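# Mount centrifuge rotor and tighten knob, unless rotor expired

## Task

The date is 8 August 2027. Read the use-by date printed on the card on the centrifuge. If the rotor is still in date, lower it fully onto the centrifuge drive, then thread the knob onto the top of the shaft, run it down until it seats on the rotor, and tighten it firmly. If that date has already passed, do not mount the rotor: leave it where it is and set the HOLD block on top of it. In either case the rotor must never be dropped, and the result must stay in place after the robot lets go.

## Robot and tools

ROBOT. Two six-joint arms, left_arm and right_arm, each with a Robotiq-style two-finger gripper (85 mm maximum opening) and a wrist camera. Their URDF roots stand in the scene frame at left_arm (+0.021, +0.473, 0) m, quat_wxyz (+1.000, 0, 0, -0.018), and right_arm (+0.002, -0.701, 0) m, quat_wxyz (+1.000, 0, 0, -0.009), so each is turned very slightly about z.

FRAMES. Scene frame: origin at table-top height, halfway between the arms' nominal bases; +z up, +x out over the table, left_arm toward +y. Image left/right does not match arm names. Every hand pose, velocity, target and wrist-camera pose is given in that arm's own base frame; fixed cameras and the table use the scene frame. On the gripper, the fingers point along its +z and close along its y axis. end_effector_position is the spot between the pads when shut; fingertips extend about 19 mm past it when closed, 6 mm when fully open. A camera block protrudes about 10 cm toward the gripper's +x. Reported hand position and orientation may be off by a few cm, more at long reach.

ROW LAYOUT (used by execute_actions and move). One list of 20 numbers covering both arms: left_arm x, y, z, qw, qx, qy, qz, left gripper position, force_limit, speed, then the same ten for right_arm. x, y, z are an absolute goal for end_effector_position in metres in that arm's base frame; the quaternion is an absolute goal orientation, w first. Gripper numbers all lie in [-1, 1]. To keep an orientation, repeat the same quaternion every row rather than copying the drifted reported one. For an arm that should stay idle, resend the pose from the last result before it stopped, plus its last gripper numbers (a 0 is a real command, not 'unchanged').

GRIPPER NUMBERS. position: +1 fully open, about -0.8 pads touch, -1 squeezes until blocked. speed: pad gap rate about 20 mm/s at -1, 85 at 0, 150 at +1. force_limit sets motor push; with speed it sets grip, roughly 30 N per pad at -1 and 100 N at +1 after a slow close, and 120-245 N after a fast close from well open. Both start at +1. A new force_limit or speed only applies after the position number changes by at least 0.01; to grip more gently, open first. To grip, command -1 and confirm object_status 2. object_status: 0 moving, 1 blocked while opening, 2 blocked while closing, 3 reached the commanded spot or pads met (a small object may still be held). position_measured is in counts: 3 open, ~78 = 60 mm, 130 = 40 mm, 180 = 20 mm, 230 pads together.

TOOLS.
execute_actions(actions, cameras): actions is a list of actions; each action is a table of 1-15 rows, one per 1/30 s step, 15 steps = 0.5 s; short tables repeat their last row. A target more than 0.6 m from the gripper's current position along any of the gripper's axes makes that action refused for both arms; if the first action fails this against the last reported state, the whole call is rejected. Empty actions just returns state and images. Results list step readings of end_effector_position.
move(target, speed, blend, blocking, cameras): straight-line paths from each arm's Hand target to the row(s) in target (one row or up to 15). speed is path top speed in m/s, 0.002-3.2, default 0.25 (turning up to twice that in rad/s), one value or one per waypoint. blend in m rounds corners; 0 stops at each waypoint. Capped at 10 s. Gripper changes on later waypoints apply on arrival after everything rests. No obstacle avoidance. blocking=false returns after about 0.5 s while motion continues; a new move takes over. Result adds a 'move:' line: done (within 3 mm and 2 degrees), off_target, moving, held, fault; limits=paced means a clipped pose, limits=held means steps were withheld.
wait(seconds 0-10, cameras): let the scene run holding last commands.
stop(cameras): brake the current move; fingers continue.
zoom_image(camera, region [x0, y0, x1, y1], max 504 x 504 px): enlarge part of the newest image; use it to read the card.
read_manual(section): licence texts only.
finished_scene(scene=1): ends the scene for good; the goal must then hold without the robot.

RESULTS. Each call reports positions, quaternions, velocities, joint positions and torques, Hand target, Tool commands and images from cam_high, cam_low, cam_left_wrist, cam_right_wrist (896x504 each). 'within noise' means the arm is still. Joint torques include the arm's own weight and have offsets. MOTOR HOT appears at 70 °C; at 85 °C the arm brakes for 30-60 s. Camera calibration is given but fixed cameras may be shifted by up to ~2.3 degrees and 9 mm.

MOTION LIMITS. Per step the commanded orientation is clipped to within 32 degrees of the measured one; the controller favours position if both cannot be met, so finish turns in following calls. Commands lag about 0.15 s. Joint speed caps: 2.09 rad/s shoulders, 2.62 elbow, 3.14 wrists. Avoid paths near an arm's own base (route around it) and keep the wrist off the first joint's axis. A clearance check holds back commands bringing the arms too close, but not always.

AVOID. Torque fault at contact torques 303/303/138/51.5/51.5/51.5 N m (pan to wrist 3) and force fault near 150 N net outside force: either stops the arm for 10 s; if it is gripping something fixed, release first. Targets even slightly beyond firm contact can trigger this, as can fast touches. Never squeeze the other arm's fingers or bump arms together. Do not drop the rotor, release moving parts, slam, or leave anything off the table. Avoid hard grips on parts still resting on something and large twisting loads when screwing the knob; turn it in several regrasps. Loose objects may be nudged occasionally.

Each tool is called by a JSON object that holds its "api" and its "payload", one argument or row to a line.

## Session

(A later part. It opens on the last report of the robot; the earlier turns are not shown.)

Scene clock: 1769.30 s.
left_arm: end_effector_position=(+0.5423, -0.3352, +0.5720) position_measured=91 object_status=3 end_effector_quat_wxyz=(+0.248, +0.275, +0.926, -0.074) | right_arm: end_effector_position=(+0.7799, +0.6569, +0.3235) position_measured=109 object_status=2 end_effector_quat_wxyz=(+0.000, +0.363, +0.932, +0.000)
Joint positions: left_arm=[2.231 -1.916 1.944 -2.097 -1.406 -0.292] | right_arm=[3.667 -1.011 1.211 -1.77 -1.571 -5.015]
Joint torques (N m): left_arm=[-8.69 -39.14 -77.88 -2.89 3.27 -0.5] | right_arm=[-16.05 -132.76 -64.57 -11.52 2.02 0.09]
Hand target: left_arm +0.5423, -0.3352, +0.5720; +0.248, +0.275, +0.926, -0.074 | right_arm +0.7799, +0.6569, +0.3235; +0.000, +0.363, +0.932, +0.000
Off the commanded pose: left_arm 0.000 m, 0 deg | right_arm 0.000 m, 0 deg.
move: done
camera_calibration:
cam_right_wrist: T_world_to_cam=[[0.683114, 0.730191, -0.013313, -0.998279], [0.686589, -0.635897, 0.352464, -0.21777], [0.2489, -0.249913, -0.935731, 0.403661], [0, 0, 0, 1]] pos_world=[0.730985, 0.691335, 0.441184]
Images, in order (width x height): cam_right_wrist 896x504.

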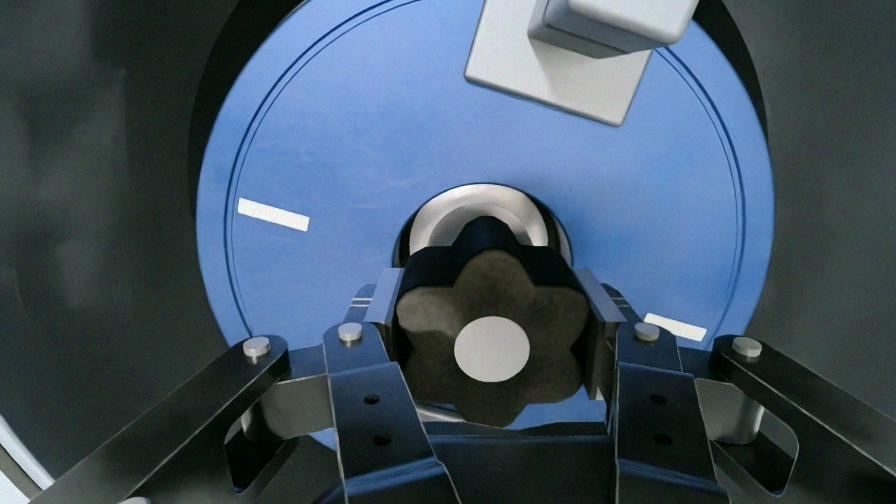

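{"api": "move", "payload": {
  "target": [0.5423,-0.3352,0.572,0.2481,0.2749,0.9262,-0.0736,0.3,1,0, 0.7799,0.6569,0.3217,0,-0.36325,-0.93169,0,-1,-0.7,-1],
  "speed": 0.006,
  "cameras": ["cam_right_wrist"]
}}

{"api": "zoom_image", "payload": {
  "camera": "cam_right_wrist",
  "region": [440, 300, 545, 400]
}}

Scene clock: 1773.67 s.
left_arm: end_effector_position=(+0.5423, -0.3352, +0.5720) position_measured=91 object_status=3 end_effector_quat_wxyz=(+0.248, +0.275, +0.926, -0.074) | right_arm: end_effector_position=(+0.7799, +0.6569, +0.3218) position_measured=109 object_status=2 end_effector_quat_wxyz=(+0.000, +0.363, +0.932, +0.000)
Joint positions: left_arm=[2.231 -1.916 1.944 -2.097 -1.406 -0.292] | right_arm=[3.667 -1.011 1.213 -1.773 -1.571 -5.015]
Joint torques (N m): left_arm=[-5.68 -37.54 -77.01 -2.51 3.22 -0.16] | right_arm=[-17.11 -133.66 -65.12 -11.67 2.03 0.04]
Hand target: left_arm +0.5423, -0.3352, +0.5720; +0.248, +0.275, +0.926, -0.074 | right_arm +0.7799, +0.6569, +0.3217; +0.000, +0.363, +0.932, +0.000
Off the commanded pose: left_arm 0.000 m, 0 deg | right_arm 0.000 m, 0 deg.
move: done
camera_calibration:
cam_right_wrist: T_world_to_cam=[[0.683114, 0.730191, -0.013313, -0.998302], [0.686589, -0.635897, 0.352464, -0.217136], [0.2489, -0.249913, -0.935731, 0.401977], [0, 0, 0, 1]] pos_world=[0.730985, 0.691335, 0.439384]
Images, in order (width x height): cam_right_wrist 896x504.

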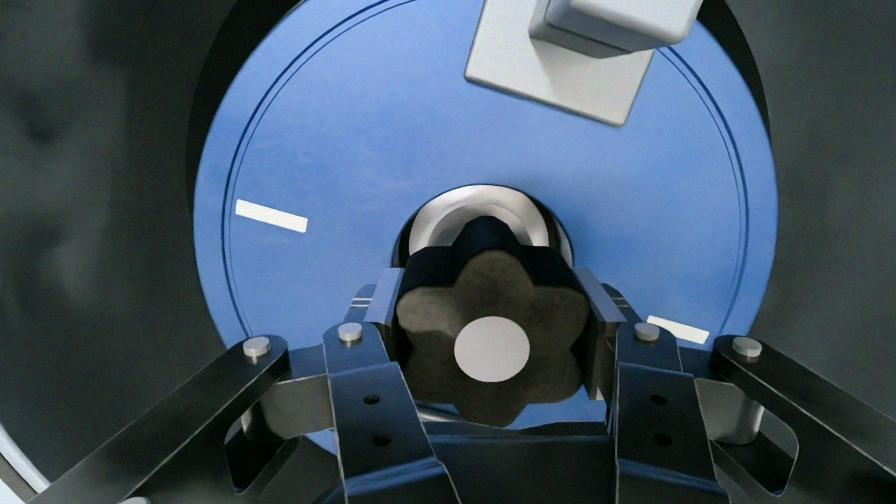

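Scaled by 4.800 from the camera's 896x504 image, which has a finer 1280x720 frame.

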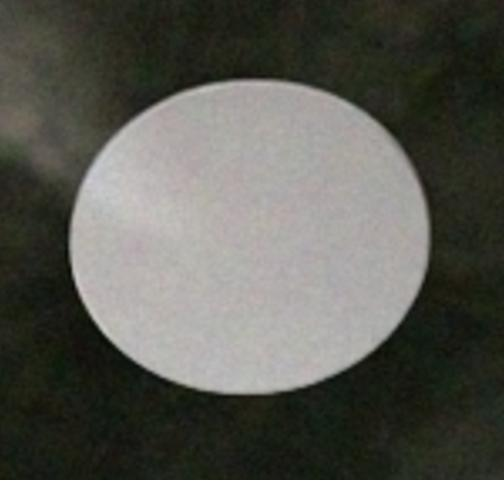

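{"api": "zoom_image", "payload": {
  "camera": "cam_right_wrist",
  "region": [380, 170, 600, 280]
}}

{"api": "execute_actions", "payload": {
  "actions": [],
  "cameras": ["cam_left_wrist", "cam_high", "cam_low"]
}}

{"api": "zoom_image", "payload": {
  "camera": "cam_left_wrist",
  "region": [390, 220, 500, 305]
}}

{"api": "zoom_image", "payload": {
  "camera": "cam_high",
  "region": [400, 180, 480, 250]
}}

Scaled by 2.291 from the camera's 896x504 image, which has a finer 1280x720 frame.

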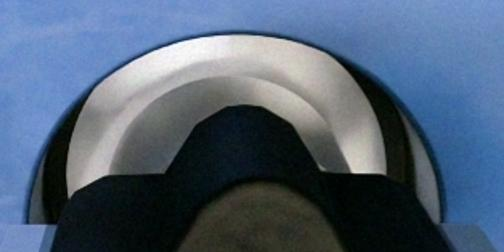

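Scene clock: 1777.60 s.
left_arm: end_effector_position=(+0.5423, -0.3352, +0.5720) position_measured=91 object_status=3 end_effector_quat_wxyz=(+0.248, +0.275, +0.926, -0.074) | right_arm: end_effector_position=(+0.7799, +0.6569, +0.3217) position_measured=109 object_status=2 end_effector_quat_wxyz=(+0.000, +0.363, +0.932, +0.000)
Joint positions: left_arm=[2.231 -1.916 1.944 -2.097 -1.406 -0.292] | right_arm=[3.667 -1.011 1.213 -1.773 -1.571 -5.015]
Joint velocities: within noise
Joint torques (N m): left_arm=[-8.06 -36.05 -78.63 -2.87 3.19 -0.23] | right_arm=[-17.05 -134.03 -65.72 -11.35 1.95 0.06]
Hand target: left_arm +0.5423, -0.3352, +0.5720; +0.248, +0.275, +0.926, -0.074 | right_arm +0.7799, +0.6569, +0.3217; +0.000, +0.363, +0.932, +0.000
Tool commands: left_gripper/position=+0.3 left_gripper/force_limit=+1.0 left_gripper/speed=+0.0 right_gripper/position=-1.0 right_gripper/force_limit=-0.7 right_gripper/speed=-1.0
Off the commanded pose: left_arm 0.000 m, 0 deg | right_arm 0.000 m, 0 deg.
camera_calibration:
cam_left_wrist: T_world_to_cam=[[0.54233, 0.840016, 0.0158554, -0.0148552], [0.537062, -0.361127, 0.762333, -0.827818], [0.646098, -0.404921, -0.646991, 0.0183398], [0, 0, 0, 1]] pos_world=[0.440797, -0.279043, 0.643175]
Images, in order (width x height): cam_high 896x504, cam_low 896x504, cam_left_wrist 896x504.

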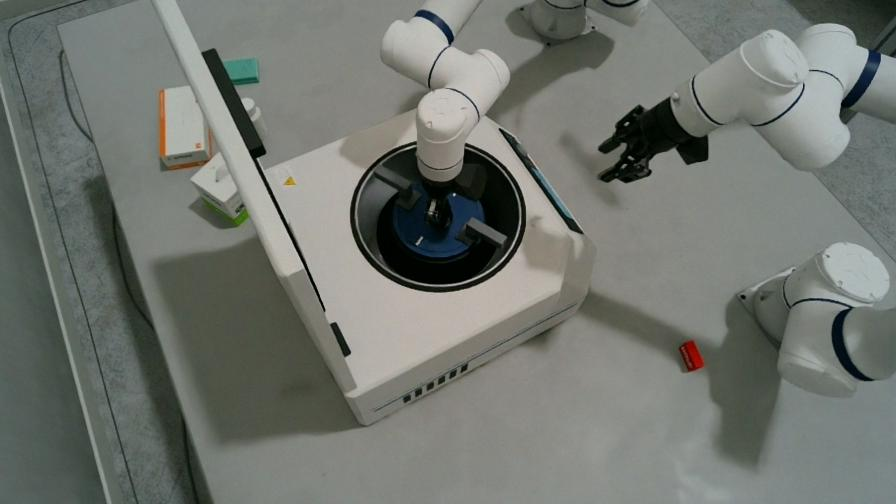

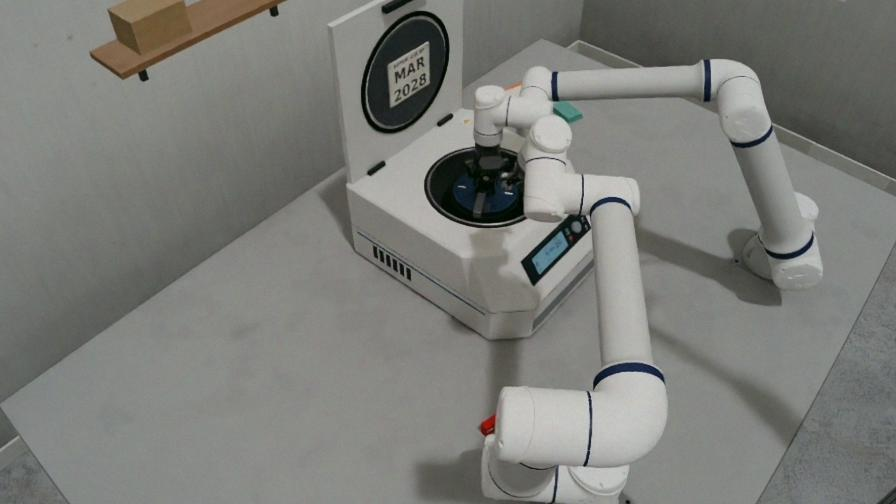

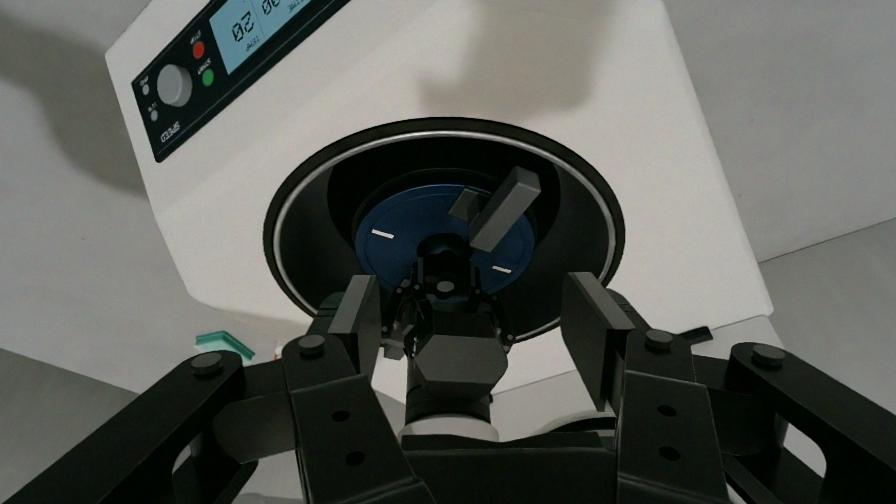

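Scaled by 4.582 from the camera's 896x504 image, which has a finer 1280x720 frame.

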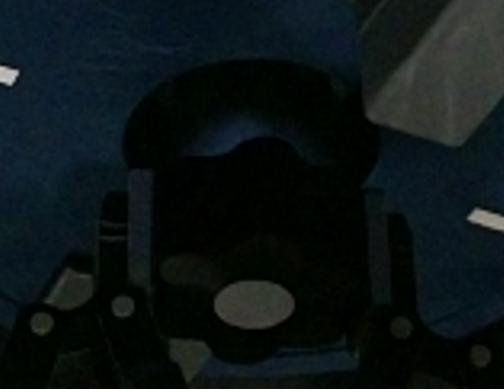

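Scaled by 6.300 from the camera's 896x504 image, which has a finer 1280x720 frame.

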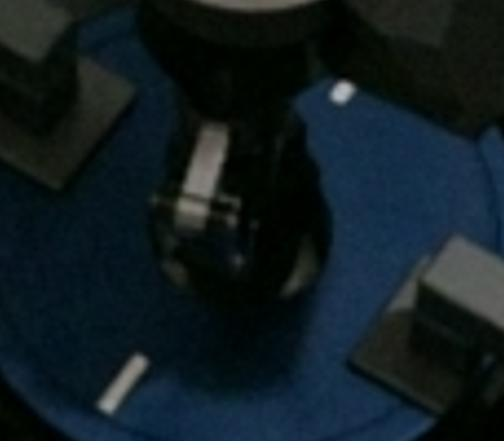

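{"api": "move", "payload": {
  "target": [0.5423,-0.3352,0.572,0.2481,0.2749,0.9262,-0.0736,0.3,1,0, 0.7799,0.6569,0.3205,0,-0.36325,-0.93169,0,-1,-0.7,-1],
  "speed": 0.006,
  "cameras": ["cam_right_wrist"]
}}

{"api": "zoom_image", "payload": {
  "camera": "cam_right_wrist",
  "region": [440, 300, 545, 400]
}}

Scene clock: 1803.43 s.
left_arm: end_effector_position=(+0.5423, -0.3352, +0.5720) position_measured=91 object_status=3 end_effector_quat_wxyz=(+0.248, +0.275, +0.926, -0.074) | right_arm: end_effector_position=(+0.7799, +0.6569, +0.3207) position_measured=109 object_status=2 end_effector_quat_wxyz=(+0.000, +0.363, +0.932, +0.000)
Joint positions: left_arm=[2.231 -1.916 1.944 -2.097 -1.406 -0.292] | right_arm=[3.667 -1.01 1.214 -1.775 -1.571 -5.015]
Joint torques (N m): left_arm=[-9.92 -38.62 -77.57 -3.01 3.5 -0.74] | right_arm=[-16.71 -88.45 -35.99 -9.44 1.95 -0.13]
Hand target: left_arm +0.5423, -0.3352, +0.5720; +0.248, +0.275, +0.926, -0.074 | right_arm +0.7799, +0.6569, +0.3205; +0.000, +0.363, +0.932, +0.000
Off the commanded pose: left_arm 0.000 m, 0 deg | right_arm 0.000 m, 0 deg.
move: done
camera_calibration:
cam_right_wrist: T_world_to_cam=[[0.68316, 0.730152, -0.0130677, -0.99843], [0.686473, -0.635983, 0.352535, -0.21667], [0.249093, -0.249809, -0.935707, 0.400818], [0, 0, 0, 1]] pos_world=[0.730985, 0.691334, 0.438385]
Images, in order (width x height): cam_right_wrist 896x504.

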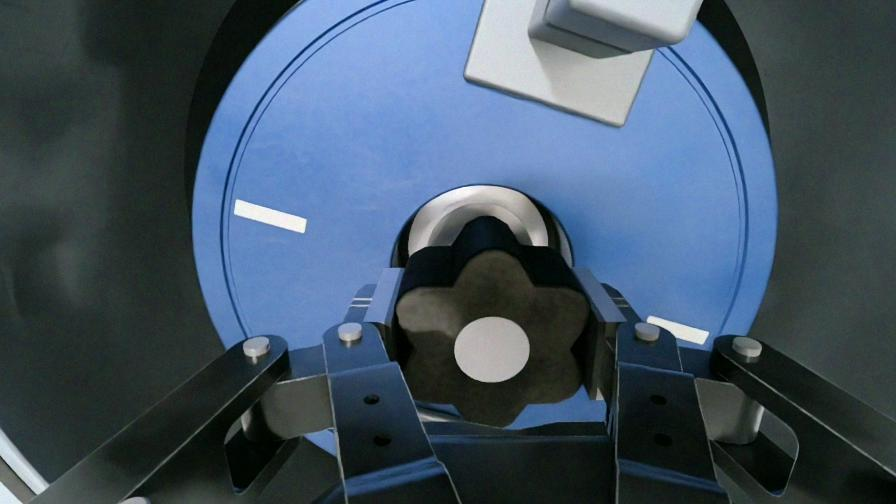

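Scaled by 4.800 from the camera's 896x504 image, which has a finer 1280x720 frame.

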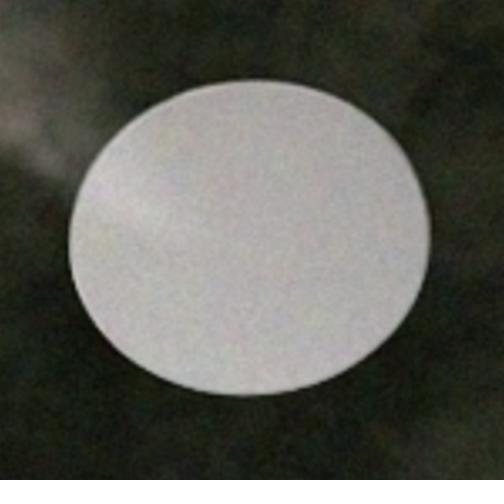

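{"api": "move", "payload": {
  "target": [
    [0.5423,-0.3352,0.572,0.2481,0.2749,0.9262,-0.0736,0.3,1,0, 0.7799,0.6569,0.3210,0,-0.36325,-0.93169,0,-1,-0.7,-1]
  ],
  "speed": 0.006,
  "cameras": []
}}

Scene clock: 1811.83 s.
left_arm: end_effector_position=(+0.5423, -0.3352, +0.5720) position_measured=91 object_status=3 end_effector_quat_wxyz=(+0.248, +0.275, +0.926, -0.074) | right_arm: end_effector_position=(+0.7799, +0.6569, +0.3208) position_measured=109 object_status=2 end_effector_quat_wxyz=(+0.000, +0.363, +0.932, +0.000)
Joint positions: left_arm=[2.231 -1.916 1.944 -2.097 -1.406 -0.292] | right_arm=[3.667 -1.01 1.214 -1.774 -1.571 -5.015]
Joint torques (N m): left_arm=[-8.16 -37.67 -78.03 -3.17 3.26 -0.48] | right_arm=[-16.21 -120.16 -60.28 0.2 1.74 -0.04]
Hand target: left_arm +0.5423, -0.3352, +0.5720; +0.248, +0.275, +0.926, -0.074 | right_arm +0.7799, +0.6569, +0.3210; +0.000, +0.363, +0.932, +0.000
Off the commanded pose: left_arm 0.000 m, 0 deg | right_arm 0.000 m, 0 deg.
move: done
No camera images: "cameras" was empty.

{"api": "move", "payload": {
  "target": [
    [0.5423,-0.3352,0.572,0.2481,0.2749,0.9262,-0.0736,0.3,1,0, 0.7799,0.6569,0.3210,0,-0.98849,-0.15126,0,-1,-0.7,-1]
  ],
  "speed": 0.3,
  "cameras": ["cam_right_wrist"]
}}

{"api": "zoom_image", "payload": {
  "camera": "cam_right_wrist",
  "region": [440, 300, 545, 400]
}}

Scene clock: 1820.40 s.
left_arm: end_effector_position=(+0.5423, -0.3352, +0.5720) position_measured=91 object_status=3 end_effector_quat_wxyz=(+0.248, +0.275, +0.926, -0.074) | right_arm: end_effector_position=(+0.7799, +0.6569, +0.3211) position_measured=109 object_status=2 end_effector_quat_wxyz=(+0.000, +0.988, +0.151, +0.000)
Joint positions: left_arm=[2.231 -1.916 1.944 -2.097 -1.406 -0.292] | right_arm=[3.667 -1.011 1.214 -1.774 -1.571 -2.921]
Joint torques (N m): left_arm=[-7.67 -39.11 -77.07 -2.99 2.51 -0.74] | right_arm=[21.96 -106.59 -71.06 -3.45 -1.94 2.6]
Hand target: left_arm +0.5423, -0.3352, +0.5720; +0.248, +0.275, +0.926, -0.074 | right_arm +0.7799, +0.6569, +0.3210; +0.000, +0.988, +0.151, +0.000
Off the commanded pose: left_arm 0.000 m, 0 deg | right_arm 0.000 m, 0 deg.
move: done
camera_calibration:
cam_right_wrist: T_world_to_cam=[[0.291009, -0.956628, -0.0133073, 0.415565], [-0.893978, -0.276852, 0.352359, 0.780026], [-0.340761, -0.0906433, -0.93577, 0.756599], [0, 0, 0, 1]] pos_world=[0.834212, 0.682074, 0.438684]
Images, in order (width x height): cam_right_wrist 896x504.

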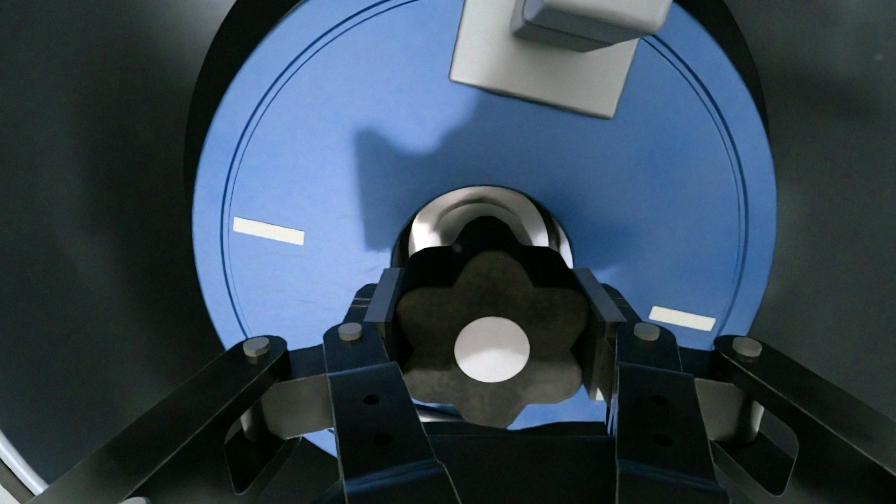

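Scaled by 4.800 from the camera's 896x504 image, which has a finer 1280x720 frame.

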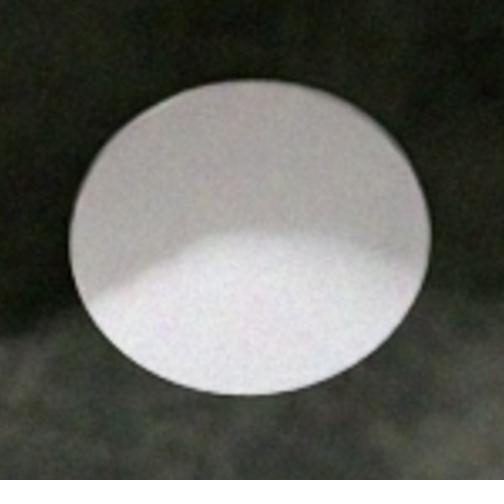

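{"api": "move", "payload": {
  "target": [
    [0.5423,-0.3352,0.572,0.2481,0.2749,0.9262,-0.0736,0.3,1,0, 0.7799,0.6569,0.3210,0,-0.62524,0.78043,0,-1,-0.7,-1],
    [0.5423,-0.3352,0.572,0.2481,0.2749,0.9262,-0.0736,0.3,1,0, 0.7799,0.6569,0.3210,0,0.36325,0.93169,0,-1,-0.7,-1]
  ],
  "speed": 0.5,
  "blend": [0.01,0],
  "cameras": ["cam_right_wrist"]
}}

{"api": "zoom_image", "payload": {
  "camera": "cam_right_wrist",
  "region": [440, 300, 545, 400]
}}

Scene clock: 1831.70 s.
left_arm: end_effector_position=(+0.5423, -0.3352, +0.5720) position_measured=91 object_status=3 end_effector_quat_wxyz=(+0.248, +0.275, +0.926, -0.074) | right_arm: end_effector_position=(+0.7799, +0.6569, +0.3210) position_measured=109 object_status=2 end_effector_quat_wxyz=(+0.000, +0.363, +0.932, +0.000)
Joint positions: left_arm=[2.231 -1.916 1.944 -2.097 -1.406 -0.292] | right_arm=[3.667 -1.01 1.214 -1.774 -1.571 1.268]
Joint torques (N m): left_arm=[-5.91 -37.82 -77.28 -3.2 3.03 -0.2] | right_arm=[20.5 -111.13 -71.71 -0.16 -2.82 2.81]
Hand target: left_arm +0.5423, -0.3352, +0.5720; +0.248, +0.275, +0.926, -0.074 | right_arm +0.7799, +0.6569, +0.3210; +0.000, +0.363, +0.932, +0.000
Off the commanded pose: left_arm 0.000 m, 0 deg | right_arm 0.000 m, 0 deg.
move: done
camera_calibration:
cam_right_wrist: T_world_to_cam=[[0.682935, 0.730359, -0.0132519, -0.998252], [0.68673, -0.635744, 0.352465, -0.217162], [0.249001, -0.249811, -0.935731, 0.401153], [0, 0, 0, 1]] pos_world=[0.730985, 0.691235, 0.438684]
Images, in order (width x height): cam_right_wrist 896x504.

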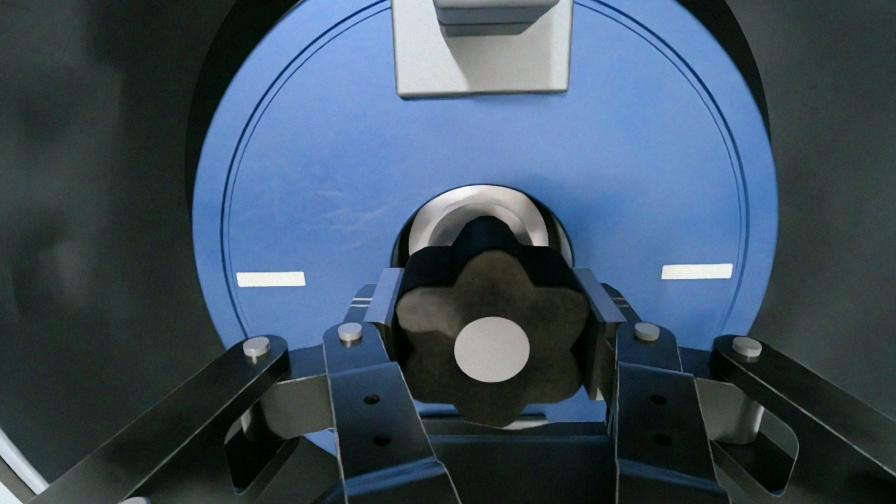

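Scaled by 4.800 from the camera's 896x504 image, which has a finer 1280x720 frame.

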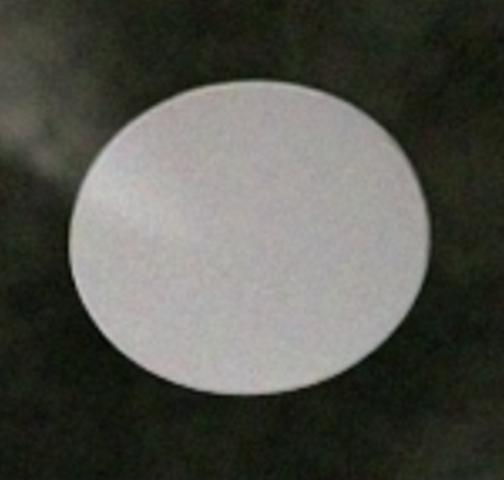

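{"api": "zoom_image", "payload": {
  "camera": "cam_right_wrist",
  "region": [390, 170, 590, 270]
}}

{"api": "zoom_image", "payload": {
  "camera": "cam_right_wrist",
  "region": [440, 175, 540, 225]
}}

Scaled by 2.520 from the camera's 896x504 image, which has a finer 1280x720 frame.

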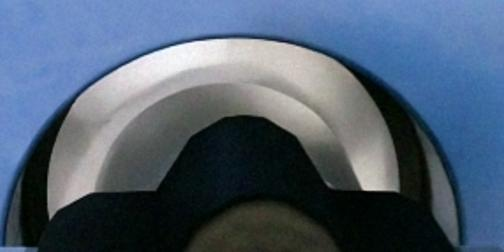

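Scaled by 5.040 from the camera's 896x504 image, which has a finer 1280x720 frame.

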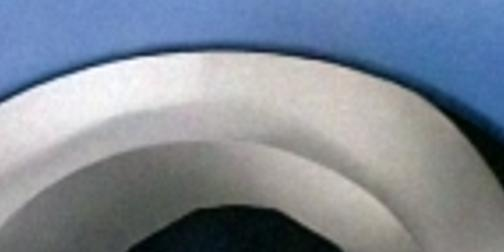

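{"api": "move", "payload": {
  "target": [
    [0.5423,-0.3352,0.572,0.2481,0.2749,0.9262,-0.0736,0.3,1,0, 0.7799,0.6569,0.3225,0,0.36325,0.93169,0,-1,-0.7,-1]
  ],
  "speed": 0.006,
  "cameras": ["cam_right_wrist"]
}}

{"api": "zoom_image", "payload": {
  "camera": "cam_right_wrist",
  "region": [440, 300, 545, 400]
}}

Scene clock: 1851.40 s.
left_arm: end_effector_position=(+0.5423, -0.3352, +0.5720) position_measured=91 object_status=3 end_effector_quat_wxyz=(+0.248, +0.275, +0.926, -0.074) | right_arm: end_effector_position=(+0.7799, +0.6569, +0.3224) position_measured=109 object_status=2 end_effector_quat_wxyz=(+0.000, +0.363, +0.932, +0.000)
Joint positions: left_arm=[2.231 -1.916 1.944 -2.097 -1.406 -0.292] | right_arm=[3.667 -1.011 1.212 -1.772 -1.571 1.269]
Joint torques (N m): left_arm=[-7.96 -39.08 -75.97 -2.84 3.39 -0.19] | right_arm=[21.17 -179.53 -86.31 -2.57 -0.97 2.75]
Hand target: left_arm +0.5423, -0.3352, +0.5720; +0.248, +0.275, +0.926, -0.074 | right_arm +0.7799, +0.6569, +0.3225; +0.000, +0.363, +0.932, +0.000
Off the commanded pose: left_arm 0.000 m, 0 deg | right_arm 0.000 m, 0 deg.
move: done
camera_calibration:
cam_right_wrist: T_world_to_cam=[[0.683131, 0.730173, -0.0133816, -0.998264], [0.686574, -0.63588, 0.352523, -0.217409], [0.248894, -0.250007, -0.935707, 0.402691], [0, 0, 0, 1]] pos_world=[0.730985, 0.691335, 0.440084]
Images, in order (width x height): cam_right_wrist 896x504.

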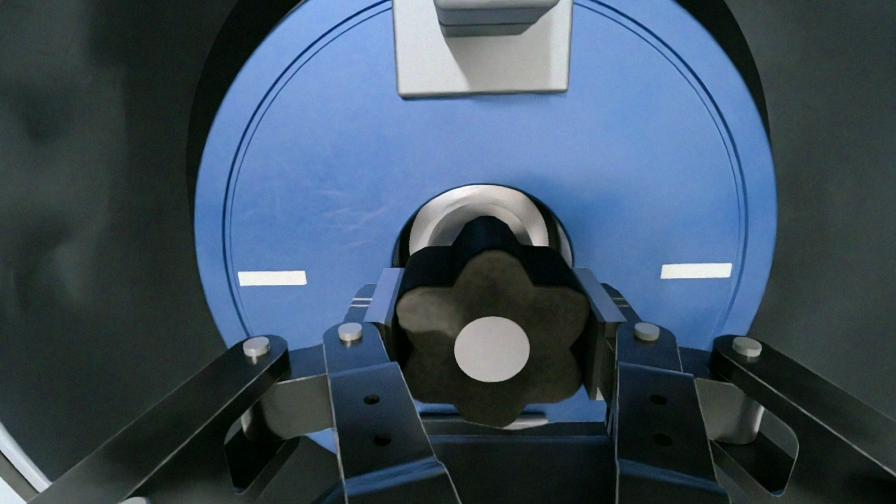

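Scaled by 4.800 from the camera's 896x504 image, which has a finer 1280x720 frame.

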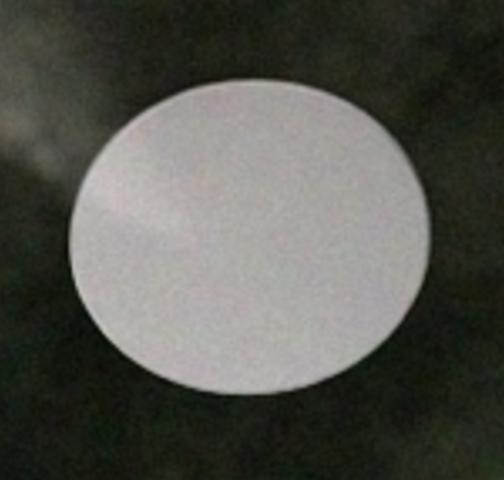

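{"api": "move", "payload": {
  "target": [
    [0.5423,-0.3352,0.572,0.2481,0.2749,0.9262,-0.0736,0.3,1,0, 0.7799,0.6569,0.3245,0,0.36325,0.93169,0,-1,-0.7,-1]
  ],
  "speed": 0.006,
  "cameras": ["cam_right_wrist"]
}}

{"api": "zoom_image", "payload": {
  "camera": "cam_right_wrist",
  "region": [440, 300, 545, 400]
}}

Scene clock: 1858.63 s.
left_arm: end_effector_position=(+0.5423, -0.3352, +0.5720) position_measured=91 object_status=3 end_effector_quat_wxyz=(+0.248, +0.275, +0.926, -0.074) | right_arm: end_effector_position=(+0.7799, +0.6569, +0.3244) position_measured=109 object_status=2 end_effector_quat_wxyz=(+0.000, +0.363, +0.932, +0.000)
Joint positions: left_arm=[2.231 -1.916 1.944 -2.097 -1.406 -0.292] | right_arm=[3.667 -1.012 1.209 -1.769 -1.571 1.269]
Joint torques (N m): left_arm=[-6.38 -37.5 -77.37 -3.01 2.91 0.15] | right_arm=[20.79 -180.32 -86.53 -2.71 2.52 1.78]
Hand target: left_arm +0.5423, -0.3352, +0.5720; +0.248, +0.275, +0.926, -0.074 | right_arm +0.7799, +0.6569, +0.3245; +0.000, +0.363, +0.932, +0.000
Off the commanded pose: left_arm 0.000 m, 0 deg | right_arm 0.000 m, 0 deg.
move: done
camera_calibration:
cam_right_wrist: T_world_to_cam=[[0.683114, 0.730191, -0.013313, -0.998267], [0.686589, -0.635897, 0.352464, -0.218088], [0.2489, -0.249913, -0.935731, 0.404503], [0, 0, 0, 1]] pos_world=[0.730985, 0.691335, 0.442084]
Images, in order (width x height): cam_right_wrist 896x504.

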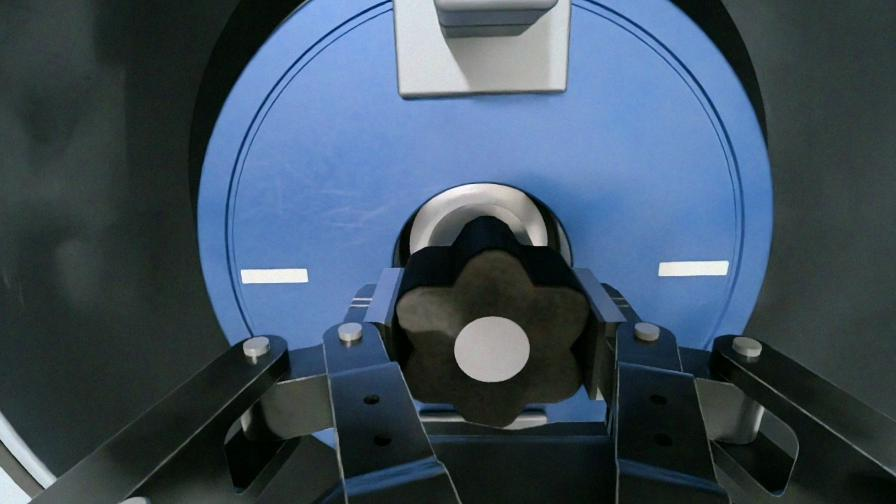

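Scaled by 4.800 from the camera's 896x504 image, which has a finer 1280x720 frame.

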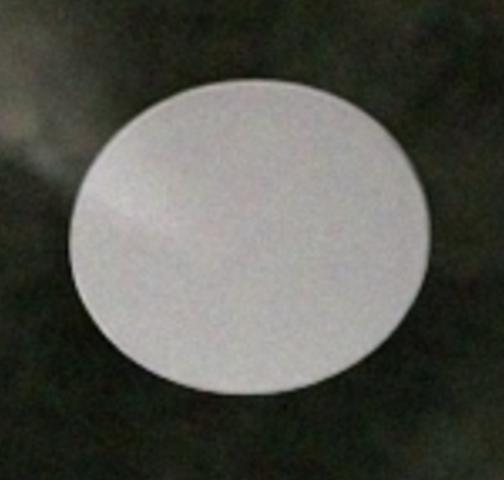

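{"api": "move", "payload": {
  "target": [
    [0.58,-0.345,0.53,0.2421,0.3412,0.9039,-0.0914,0.3,1,0, 0.7799,0.6569,0.3260,0,-0.62524,0.78043,0,-1,-0.7,-1],
    [0.60,-0.352,0.50,0.2421,0.3412,0.9039,-0.0914,0.3,1,0, 0.7799,0.6569,0.3260,0,-0.98849,-0.15126,0,-1,-0.7,-1],
    [0.6299,-0.3610,0.472,0.2421,0.3412,0.9039,-0.0914,0.3,1,0, 0.7799,0.6569,0.3260,0,-0.78043,-0.62524,0,-1,-0.7,-1]
  ],
  "speed": [0.6,0.6,0.6],
  "blend": [0.005,0.005,0],
  "cameras": ["cam_left_wrist","cam_right_wrist"]
}}

Scene clock: 2020.33 s.
left_arm: end_effector_position=(+0.6299, -0.3610, +0.4720) position_measured=91 object_status=3 end_effector_quat_wxyz=(+0.242, +0.341, +0.904, -0.091) | right_arm: end_effector_position=(+0.7799, +0.6569, +0.3260) position_measured=109 object_status=2 end_effector_quat_wxyz=(+0.000, +0.781, +0.625, +0.000)
Joint positions: left_arm=[2.363 -1.718 1.98 -2.355 -1.542 -0.049] | right_arm=[3.667 -1.012 1.207 -1.766 -1.571 -3.967]
Joint torques (N m): left_arm=[23.98 -18.59 -75 -13.82 -1.96 2.48] | right_arm=[-20.56 -180.53 -65.39 -2.82 2.7 -2.94]
Hand target: left_arm +0.6299, -0.3610, +0.4720; +0.242, +0.341, +0.904, -0.091 | right_arm +0.7799, +0.6569, +0.3260; +0.000, +0.780, +0.625, +0.000
Off the commanded pose: left_arm 0.000 m, 0 deg | right_arm 0.000 m, 0 deg.
move: done
camera_calibration:
cam_left_wrist: T_world_to_cam=[[0.657868, 0.752967, 0.0158071, -0.143273], [0.47936, -0.434821, 0.762328, -0.798269], [0.580881, -0.493934, -0.646997, -0.104379], [0, 0, 0, 1]] pos_world=[0.537545, -0.290781, 0.543275]
cam_right_wrist: T_world_to_cam=[[0.97386, -0.22676, -0.0132986, -0.596295], [-0.207662, -0.912508, 0.35243, 0.660507], [-0.092052, -0.340455, -0.935744, 0.731393], [0, 0, 0, 1]] pos_world=[0.785196, 0.716509, 0.443684]
Images, in order (width x height): cam_left_wrist 896x504, cam_right_wrist 896x504.

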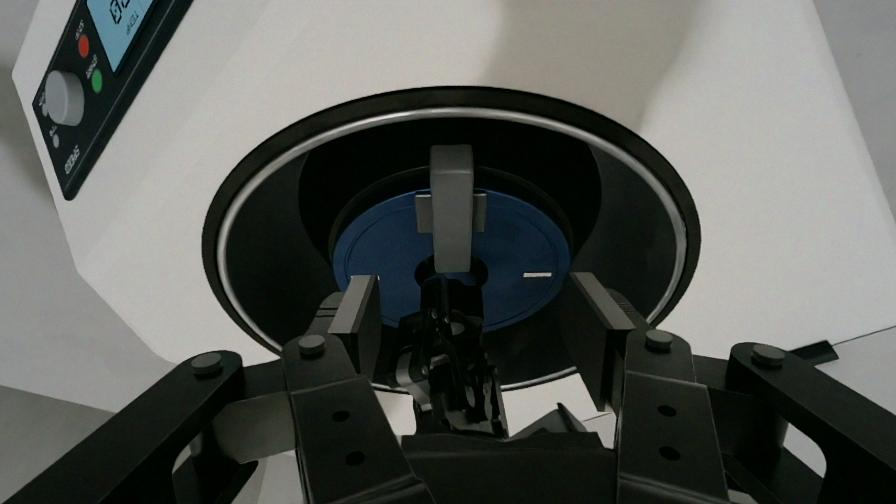

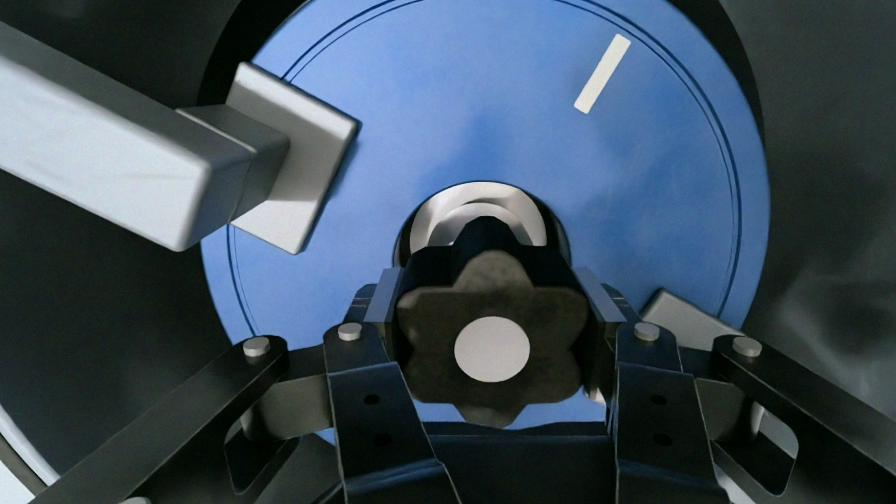

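{"api": "zoom_image", "payload": {
  "camera": "cam_left_wrist",
  "region": [380, 130, 520, 290]
}}

Scaled by 3.150 from the camera's 896x504 image, which has a finer 1280x720 frame.

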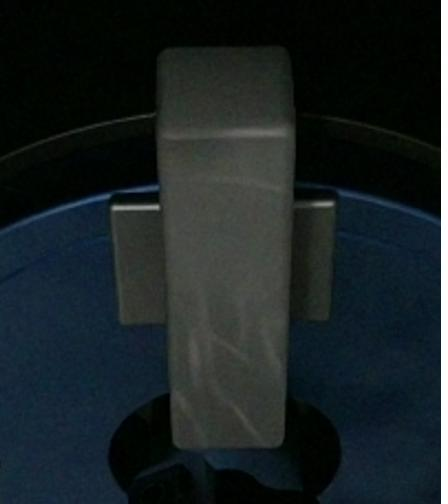

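{"api": "move", "payload": {
  "target": [
    [0.6732,-0.3992,0.366,0.2421,0.3412,0.9039,-0.0914,0.3,1,0, 0.7799,0.6569,0.3260,0,-0.78043,-0.62524,0,-1,-0.7,-1],
    [0.6862,-0.4107,0.335,0.2421,0.3412,0.9039,-0.0914,0.3,1,0, 0.7799,0.6569,0.3260,0,-0.78043,-0.62524,0,-1,-0.7,-1]
  ],
  "speed": [0.12,0.04],
  "blend": [0.003,0],
  "cameras": ["cam_left_wrist","cam_right_wrist","cam_low"]
}}

Scene clock: 2055.03 s.
left_arm: end_effector_position=(+0.6861, -0.4107, +0.3351) position_measured=91 object_status=3 end_effector_quat_wxyz=(+0.242, +0.341, +0.904, -0.091) | right_arm: end_effector_position=(+0.7799, +0.6569, +0.3260) position_measured=109 object_status=2 end_effector_quat_wxyz=(+0.000, +0.780, +0.625, +0.000)
Joint positions: left_arm=[2.37 -1.497 2.029 -2.626 -1.546 -0.043] | right_arm=[3.667 -1.012 1.207 -1.766 -1.571 -3.967]
Joint torques (N m): left_arm=[24.78 -28.68 -39.74 -13.89 -1.65 2.12] | right_arm=[-21.22 -178.86 -65.71 -3.07 2.71 -3.05]
Hand target: left_arm +0.6862, -0.4107, +0.3350; +0.242, +0.341, +0.904, -0.091 | right_arm +0.7799, +0.6569, +0.3260; +0.000, +0.780, +0.625, +0.000
Off the commanded pose: left_arm 0.000 m, 0 deg | right_arm 0.000 m, 0 deg.
move: done
camera_calibration:
cam_left_wrist: T_world_to_cam=[[0.657868, 0.752967, 0.0158071, -0.1408], [0.47936, -0.434821, 0.762328, -0.742461], [0.580881, -0.493934, -0.646997, -0.250156], [0, 0, 0, 1]] pos_world=[0.593845, -0.340381, 0.406375]
cam_right_wrist: T_world_to_cam=[[0.973911, -0.226542, -0.0132524, -0.596513], [-0.207467, -0.912527, 0.352493, 0.660341], [-0.0919475, -0.340547, -0.935721, 0.731367], [0, 0, 0, 1]] pos_world=[0.785196, 0.716509, 0.443684]
Images, in order (width x height): cam_low 896x504, cam_left_wrist 896x504, cam_right_wrist 896x504.

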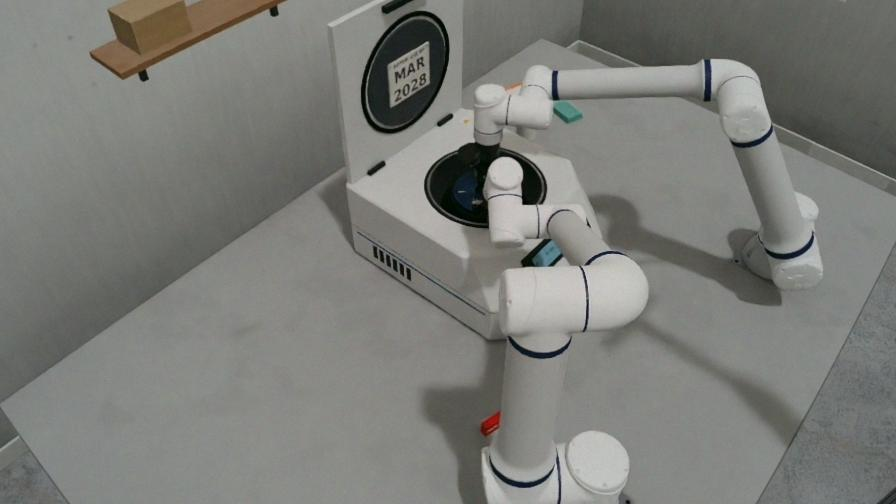

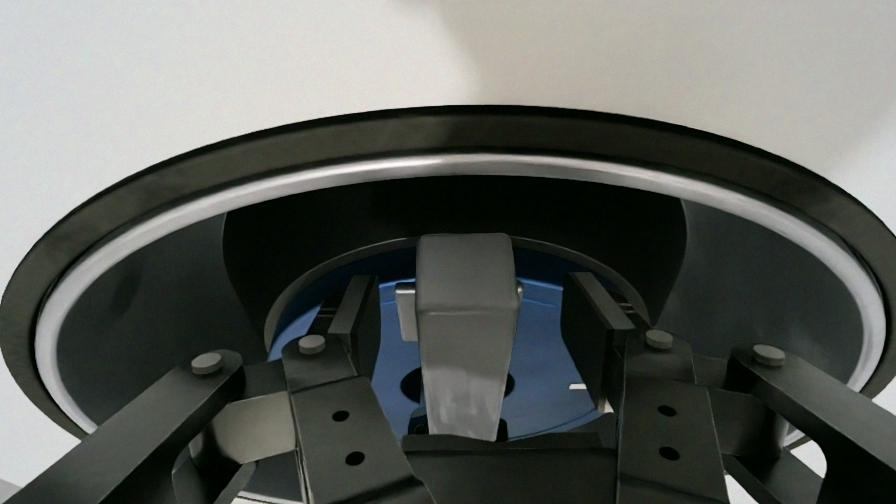

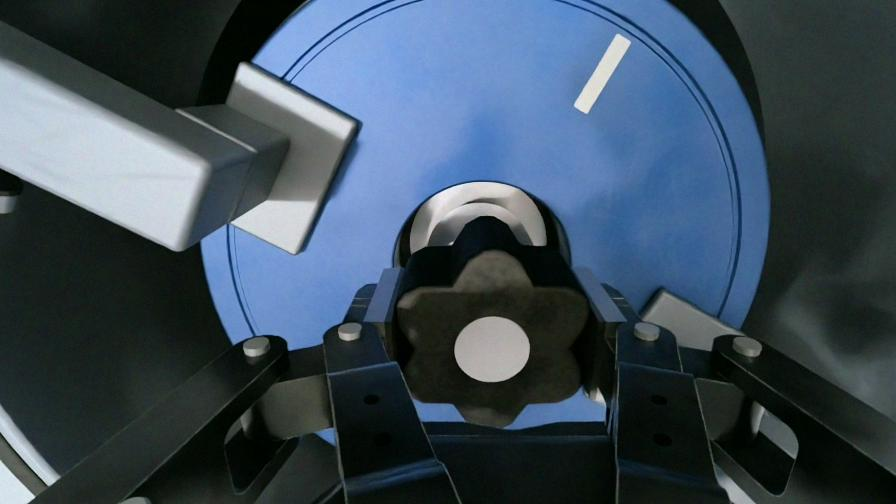

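{"api": "move", "payload": {
  "target": [0.6862,-0.4107,0.335,0.2421,0.3412,0.9039,-0.0914,-1,-0.5,-1, 0.7799,0.6569,0.3260,0,-0.78043,-0.62524,0,-1,-0.7,-1],
  "speed": 0.05,
  "cameras": ["cam_left_wrist","cam_right_wrist"]
}}

Scene clock: 2061.63 s.
left_arm: end_effector_position=(+0.6862, -0.4107, +0.3350) position_measured=171 object_status=2 end_effector_quat_wxyz=(+0.242, +0.341, +0.904, -0.091) | right_arm: end_effector_position=(+0.7799, +0.6569, +0.3260) position_measured=109 object_status=2 end_effector_quat_wxyz=(+0.000, +0.780, +0.625, +0.000)
Joint positions: left_arm=[2.37 -1.497 2.029 -2.626 -1.546 -0.043] | right_arm=[3.667 -1.012 1.207 -1.766 -1.571 -3.967]
Joint torques (N m): left_arm=[19.13 -32.04 -40.42 -12.31 3.23 1.41] | right_arm=[-21.06 -180.3 -65.5 -3.07 2.86 -2.78]
Hand target: left_arm +0.6862, -0.4107, +0.3350; +0.242, +0.341, +0.904, -0.091 | right_arm +0.7799, +0.6569, +0.3260; +0.000, +0.780, +0.625, +0.000
Off the commanded pose: left_arm 0.000 m, 0 deg | right_arm 0.000 m, 0 deg.
move: done
camera_calibration:
cam_left_wrist: T_world_to_cam=[[0.657912, 0.75293, 0.0157582, -0.14074], [0.479335, -0.4348, 0.762357, -0.742341], [0.580853, -0.49401, -0.646965, -0.250357], [0, 0, 0, 1]] pos_world=[0.593845, -0.340481, 0.406174]
cam_right_wrist: T_world_to_cam=[[0.973911, -0.226542, -0.0132524, -0.596513], [-0.207467, -0.912527, 0.352493, 0.660341], [-0.0919475, -0.340547, -0.935721, 0.731367], [0, 0, 0, 1]] pos_world=[0.785196, 0.716509, 0.443684]
Images, in order (width x height): cam_left_wrist 896x504, cam_right_wrist 896x504.

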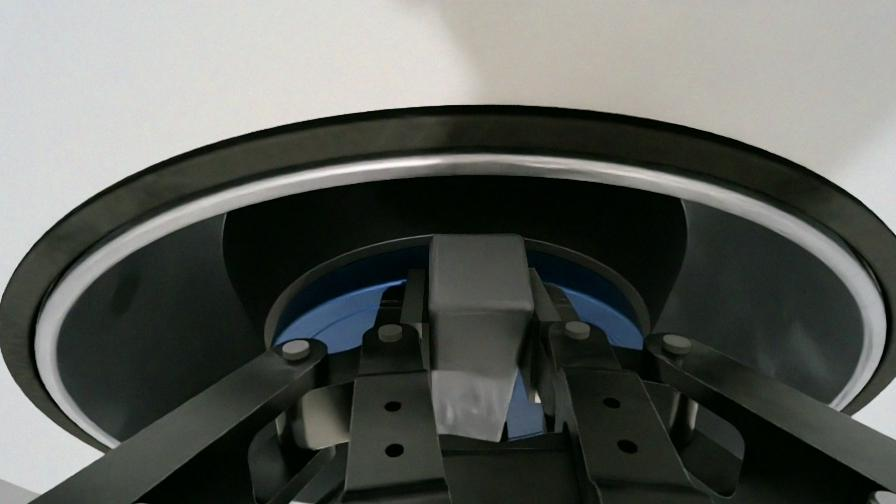

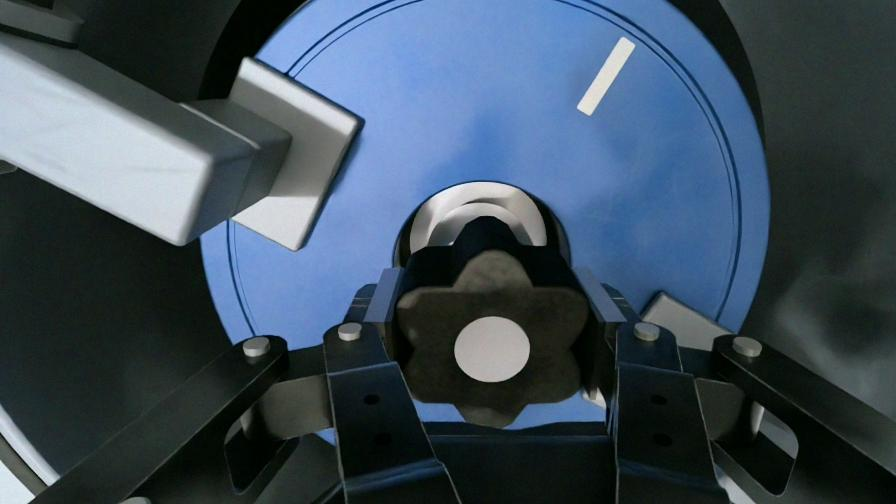

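{"api": "move", "payload": {
  "target": [
    [0.6862,-0.4107,0.335,0.2421,0.3412,0.9039,-0.0914,-1,-0.5,-1, 0.7799,0.6569,0.3208,0,-0.78043,-0.62524,0,-1,-0.7,-1]
  ],
  "speed": 0.01,
  "cameras": ["cam_right_wrist"]
}}

{"api": "zoom_image", "payload": {
  "camera": "cam_right_wrist",
  "region": [440, 300, 545, 400]
}}

Scene clock: 2068.30 s.
left_arm: end_effector_position=(+0.6862, -0.4107, +0.3350) position_measured=171 object_status=2 end_effector_quat_wxyz=(+0.242, +0.341, +0.904, -0.091) | right_arm: end_effector_position=(+0.7800, +0.6569, +0.3213) position_measured=109 object_status=2 end_effector_quat_wxyz=(+0.000, +0.780, +0.625, +0.000)
Joint positions: left_arm=[2.37 -1.497 2.029 -2.626 -1.546 -0.043] | right_arm=[3.667 -1.011 1.214 -1.774 -1.571 -3.967]
Joint torques (N m): left_arm=[2.71 -35.55 -41.98 -3.4 3.81 -1.7] | right_arm=[-21 -93.36 -41.24 -10.94 1.63 -2.95]
Hand target: left_arm +0.6862, -0.4107, +0.3350; +0.242, +0.341, +0.904, -0.091 | right_arm +0.7799, +0.6569, +0.3208; +0.000, +0.780, +0.625, +0.000
Off the commanded pose: left_arm 0.000 m, 0 deg | right_arm 0.001 m, 0 deg.
move: done
camera_calibration:
cam_right_wrist: T_world_to_cam=[[0.973917, -0.226531, -0.0130169, -0.59669], [-0.207571, -0.912638, 0.352146, 0.66231], [-0.0916516, -0.340259, -0.935854, 0.726588], [0, 0, 0, 1]] pos_world=[0.785196, 0.716508, 0.438984]
Images, in order (width x height): cam_right_wrist 896x504.

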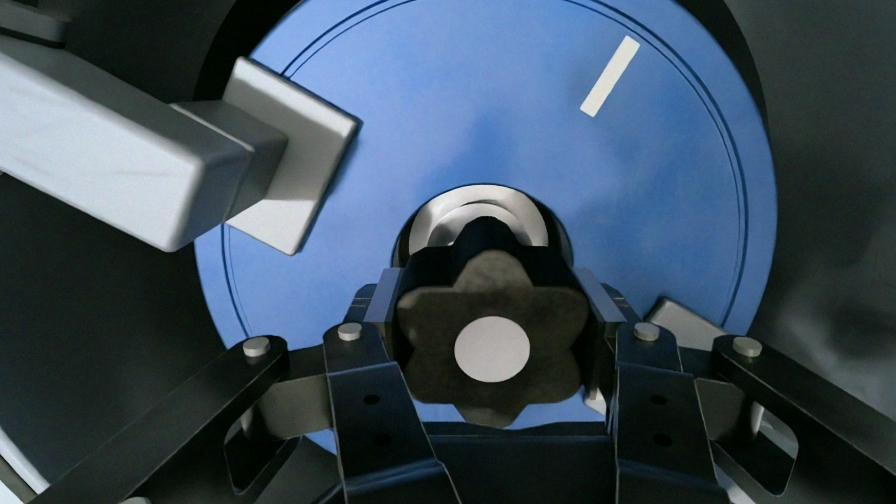

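Scaled by 4.800 from the camera's 896x504 image, which has a finer 1280x720 frame.

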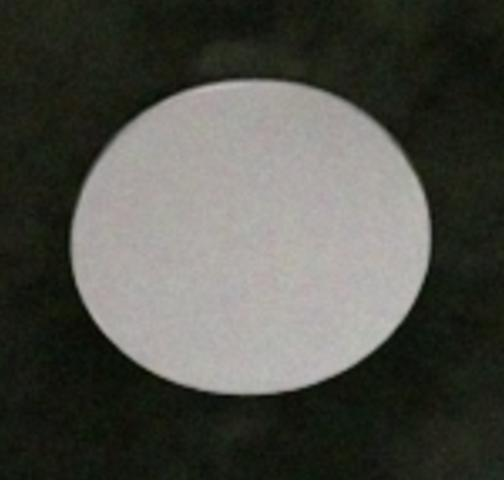

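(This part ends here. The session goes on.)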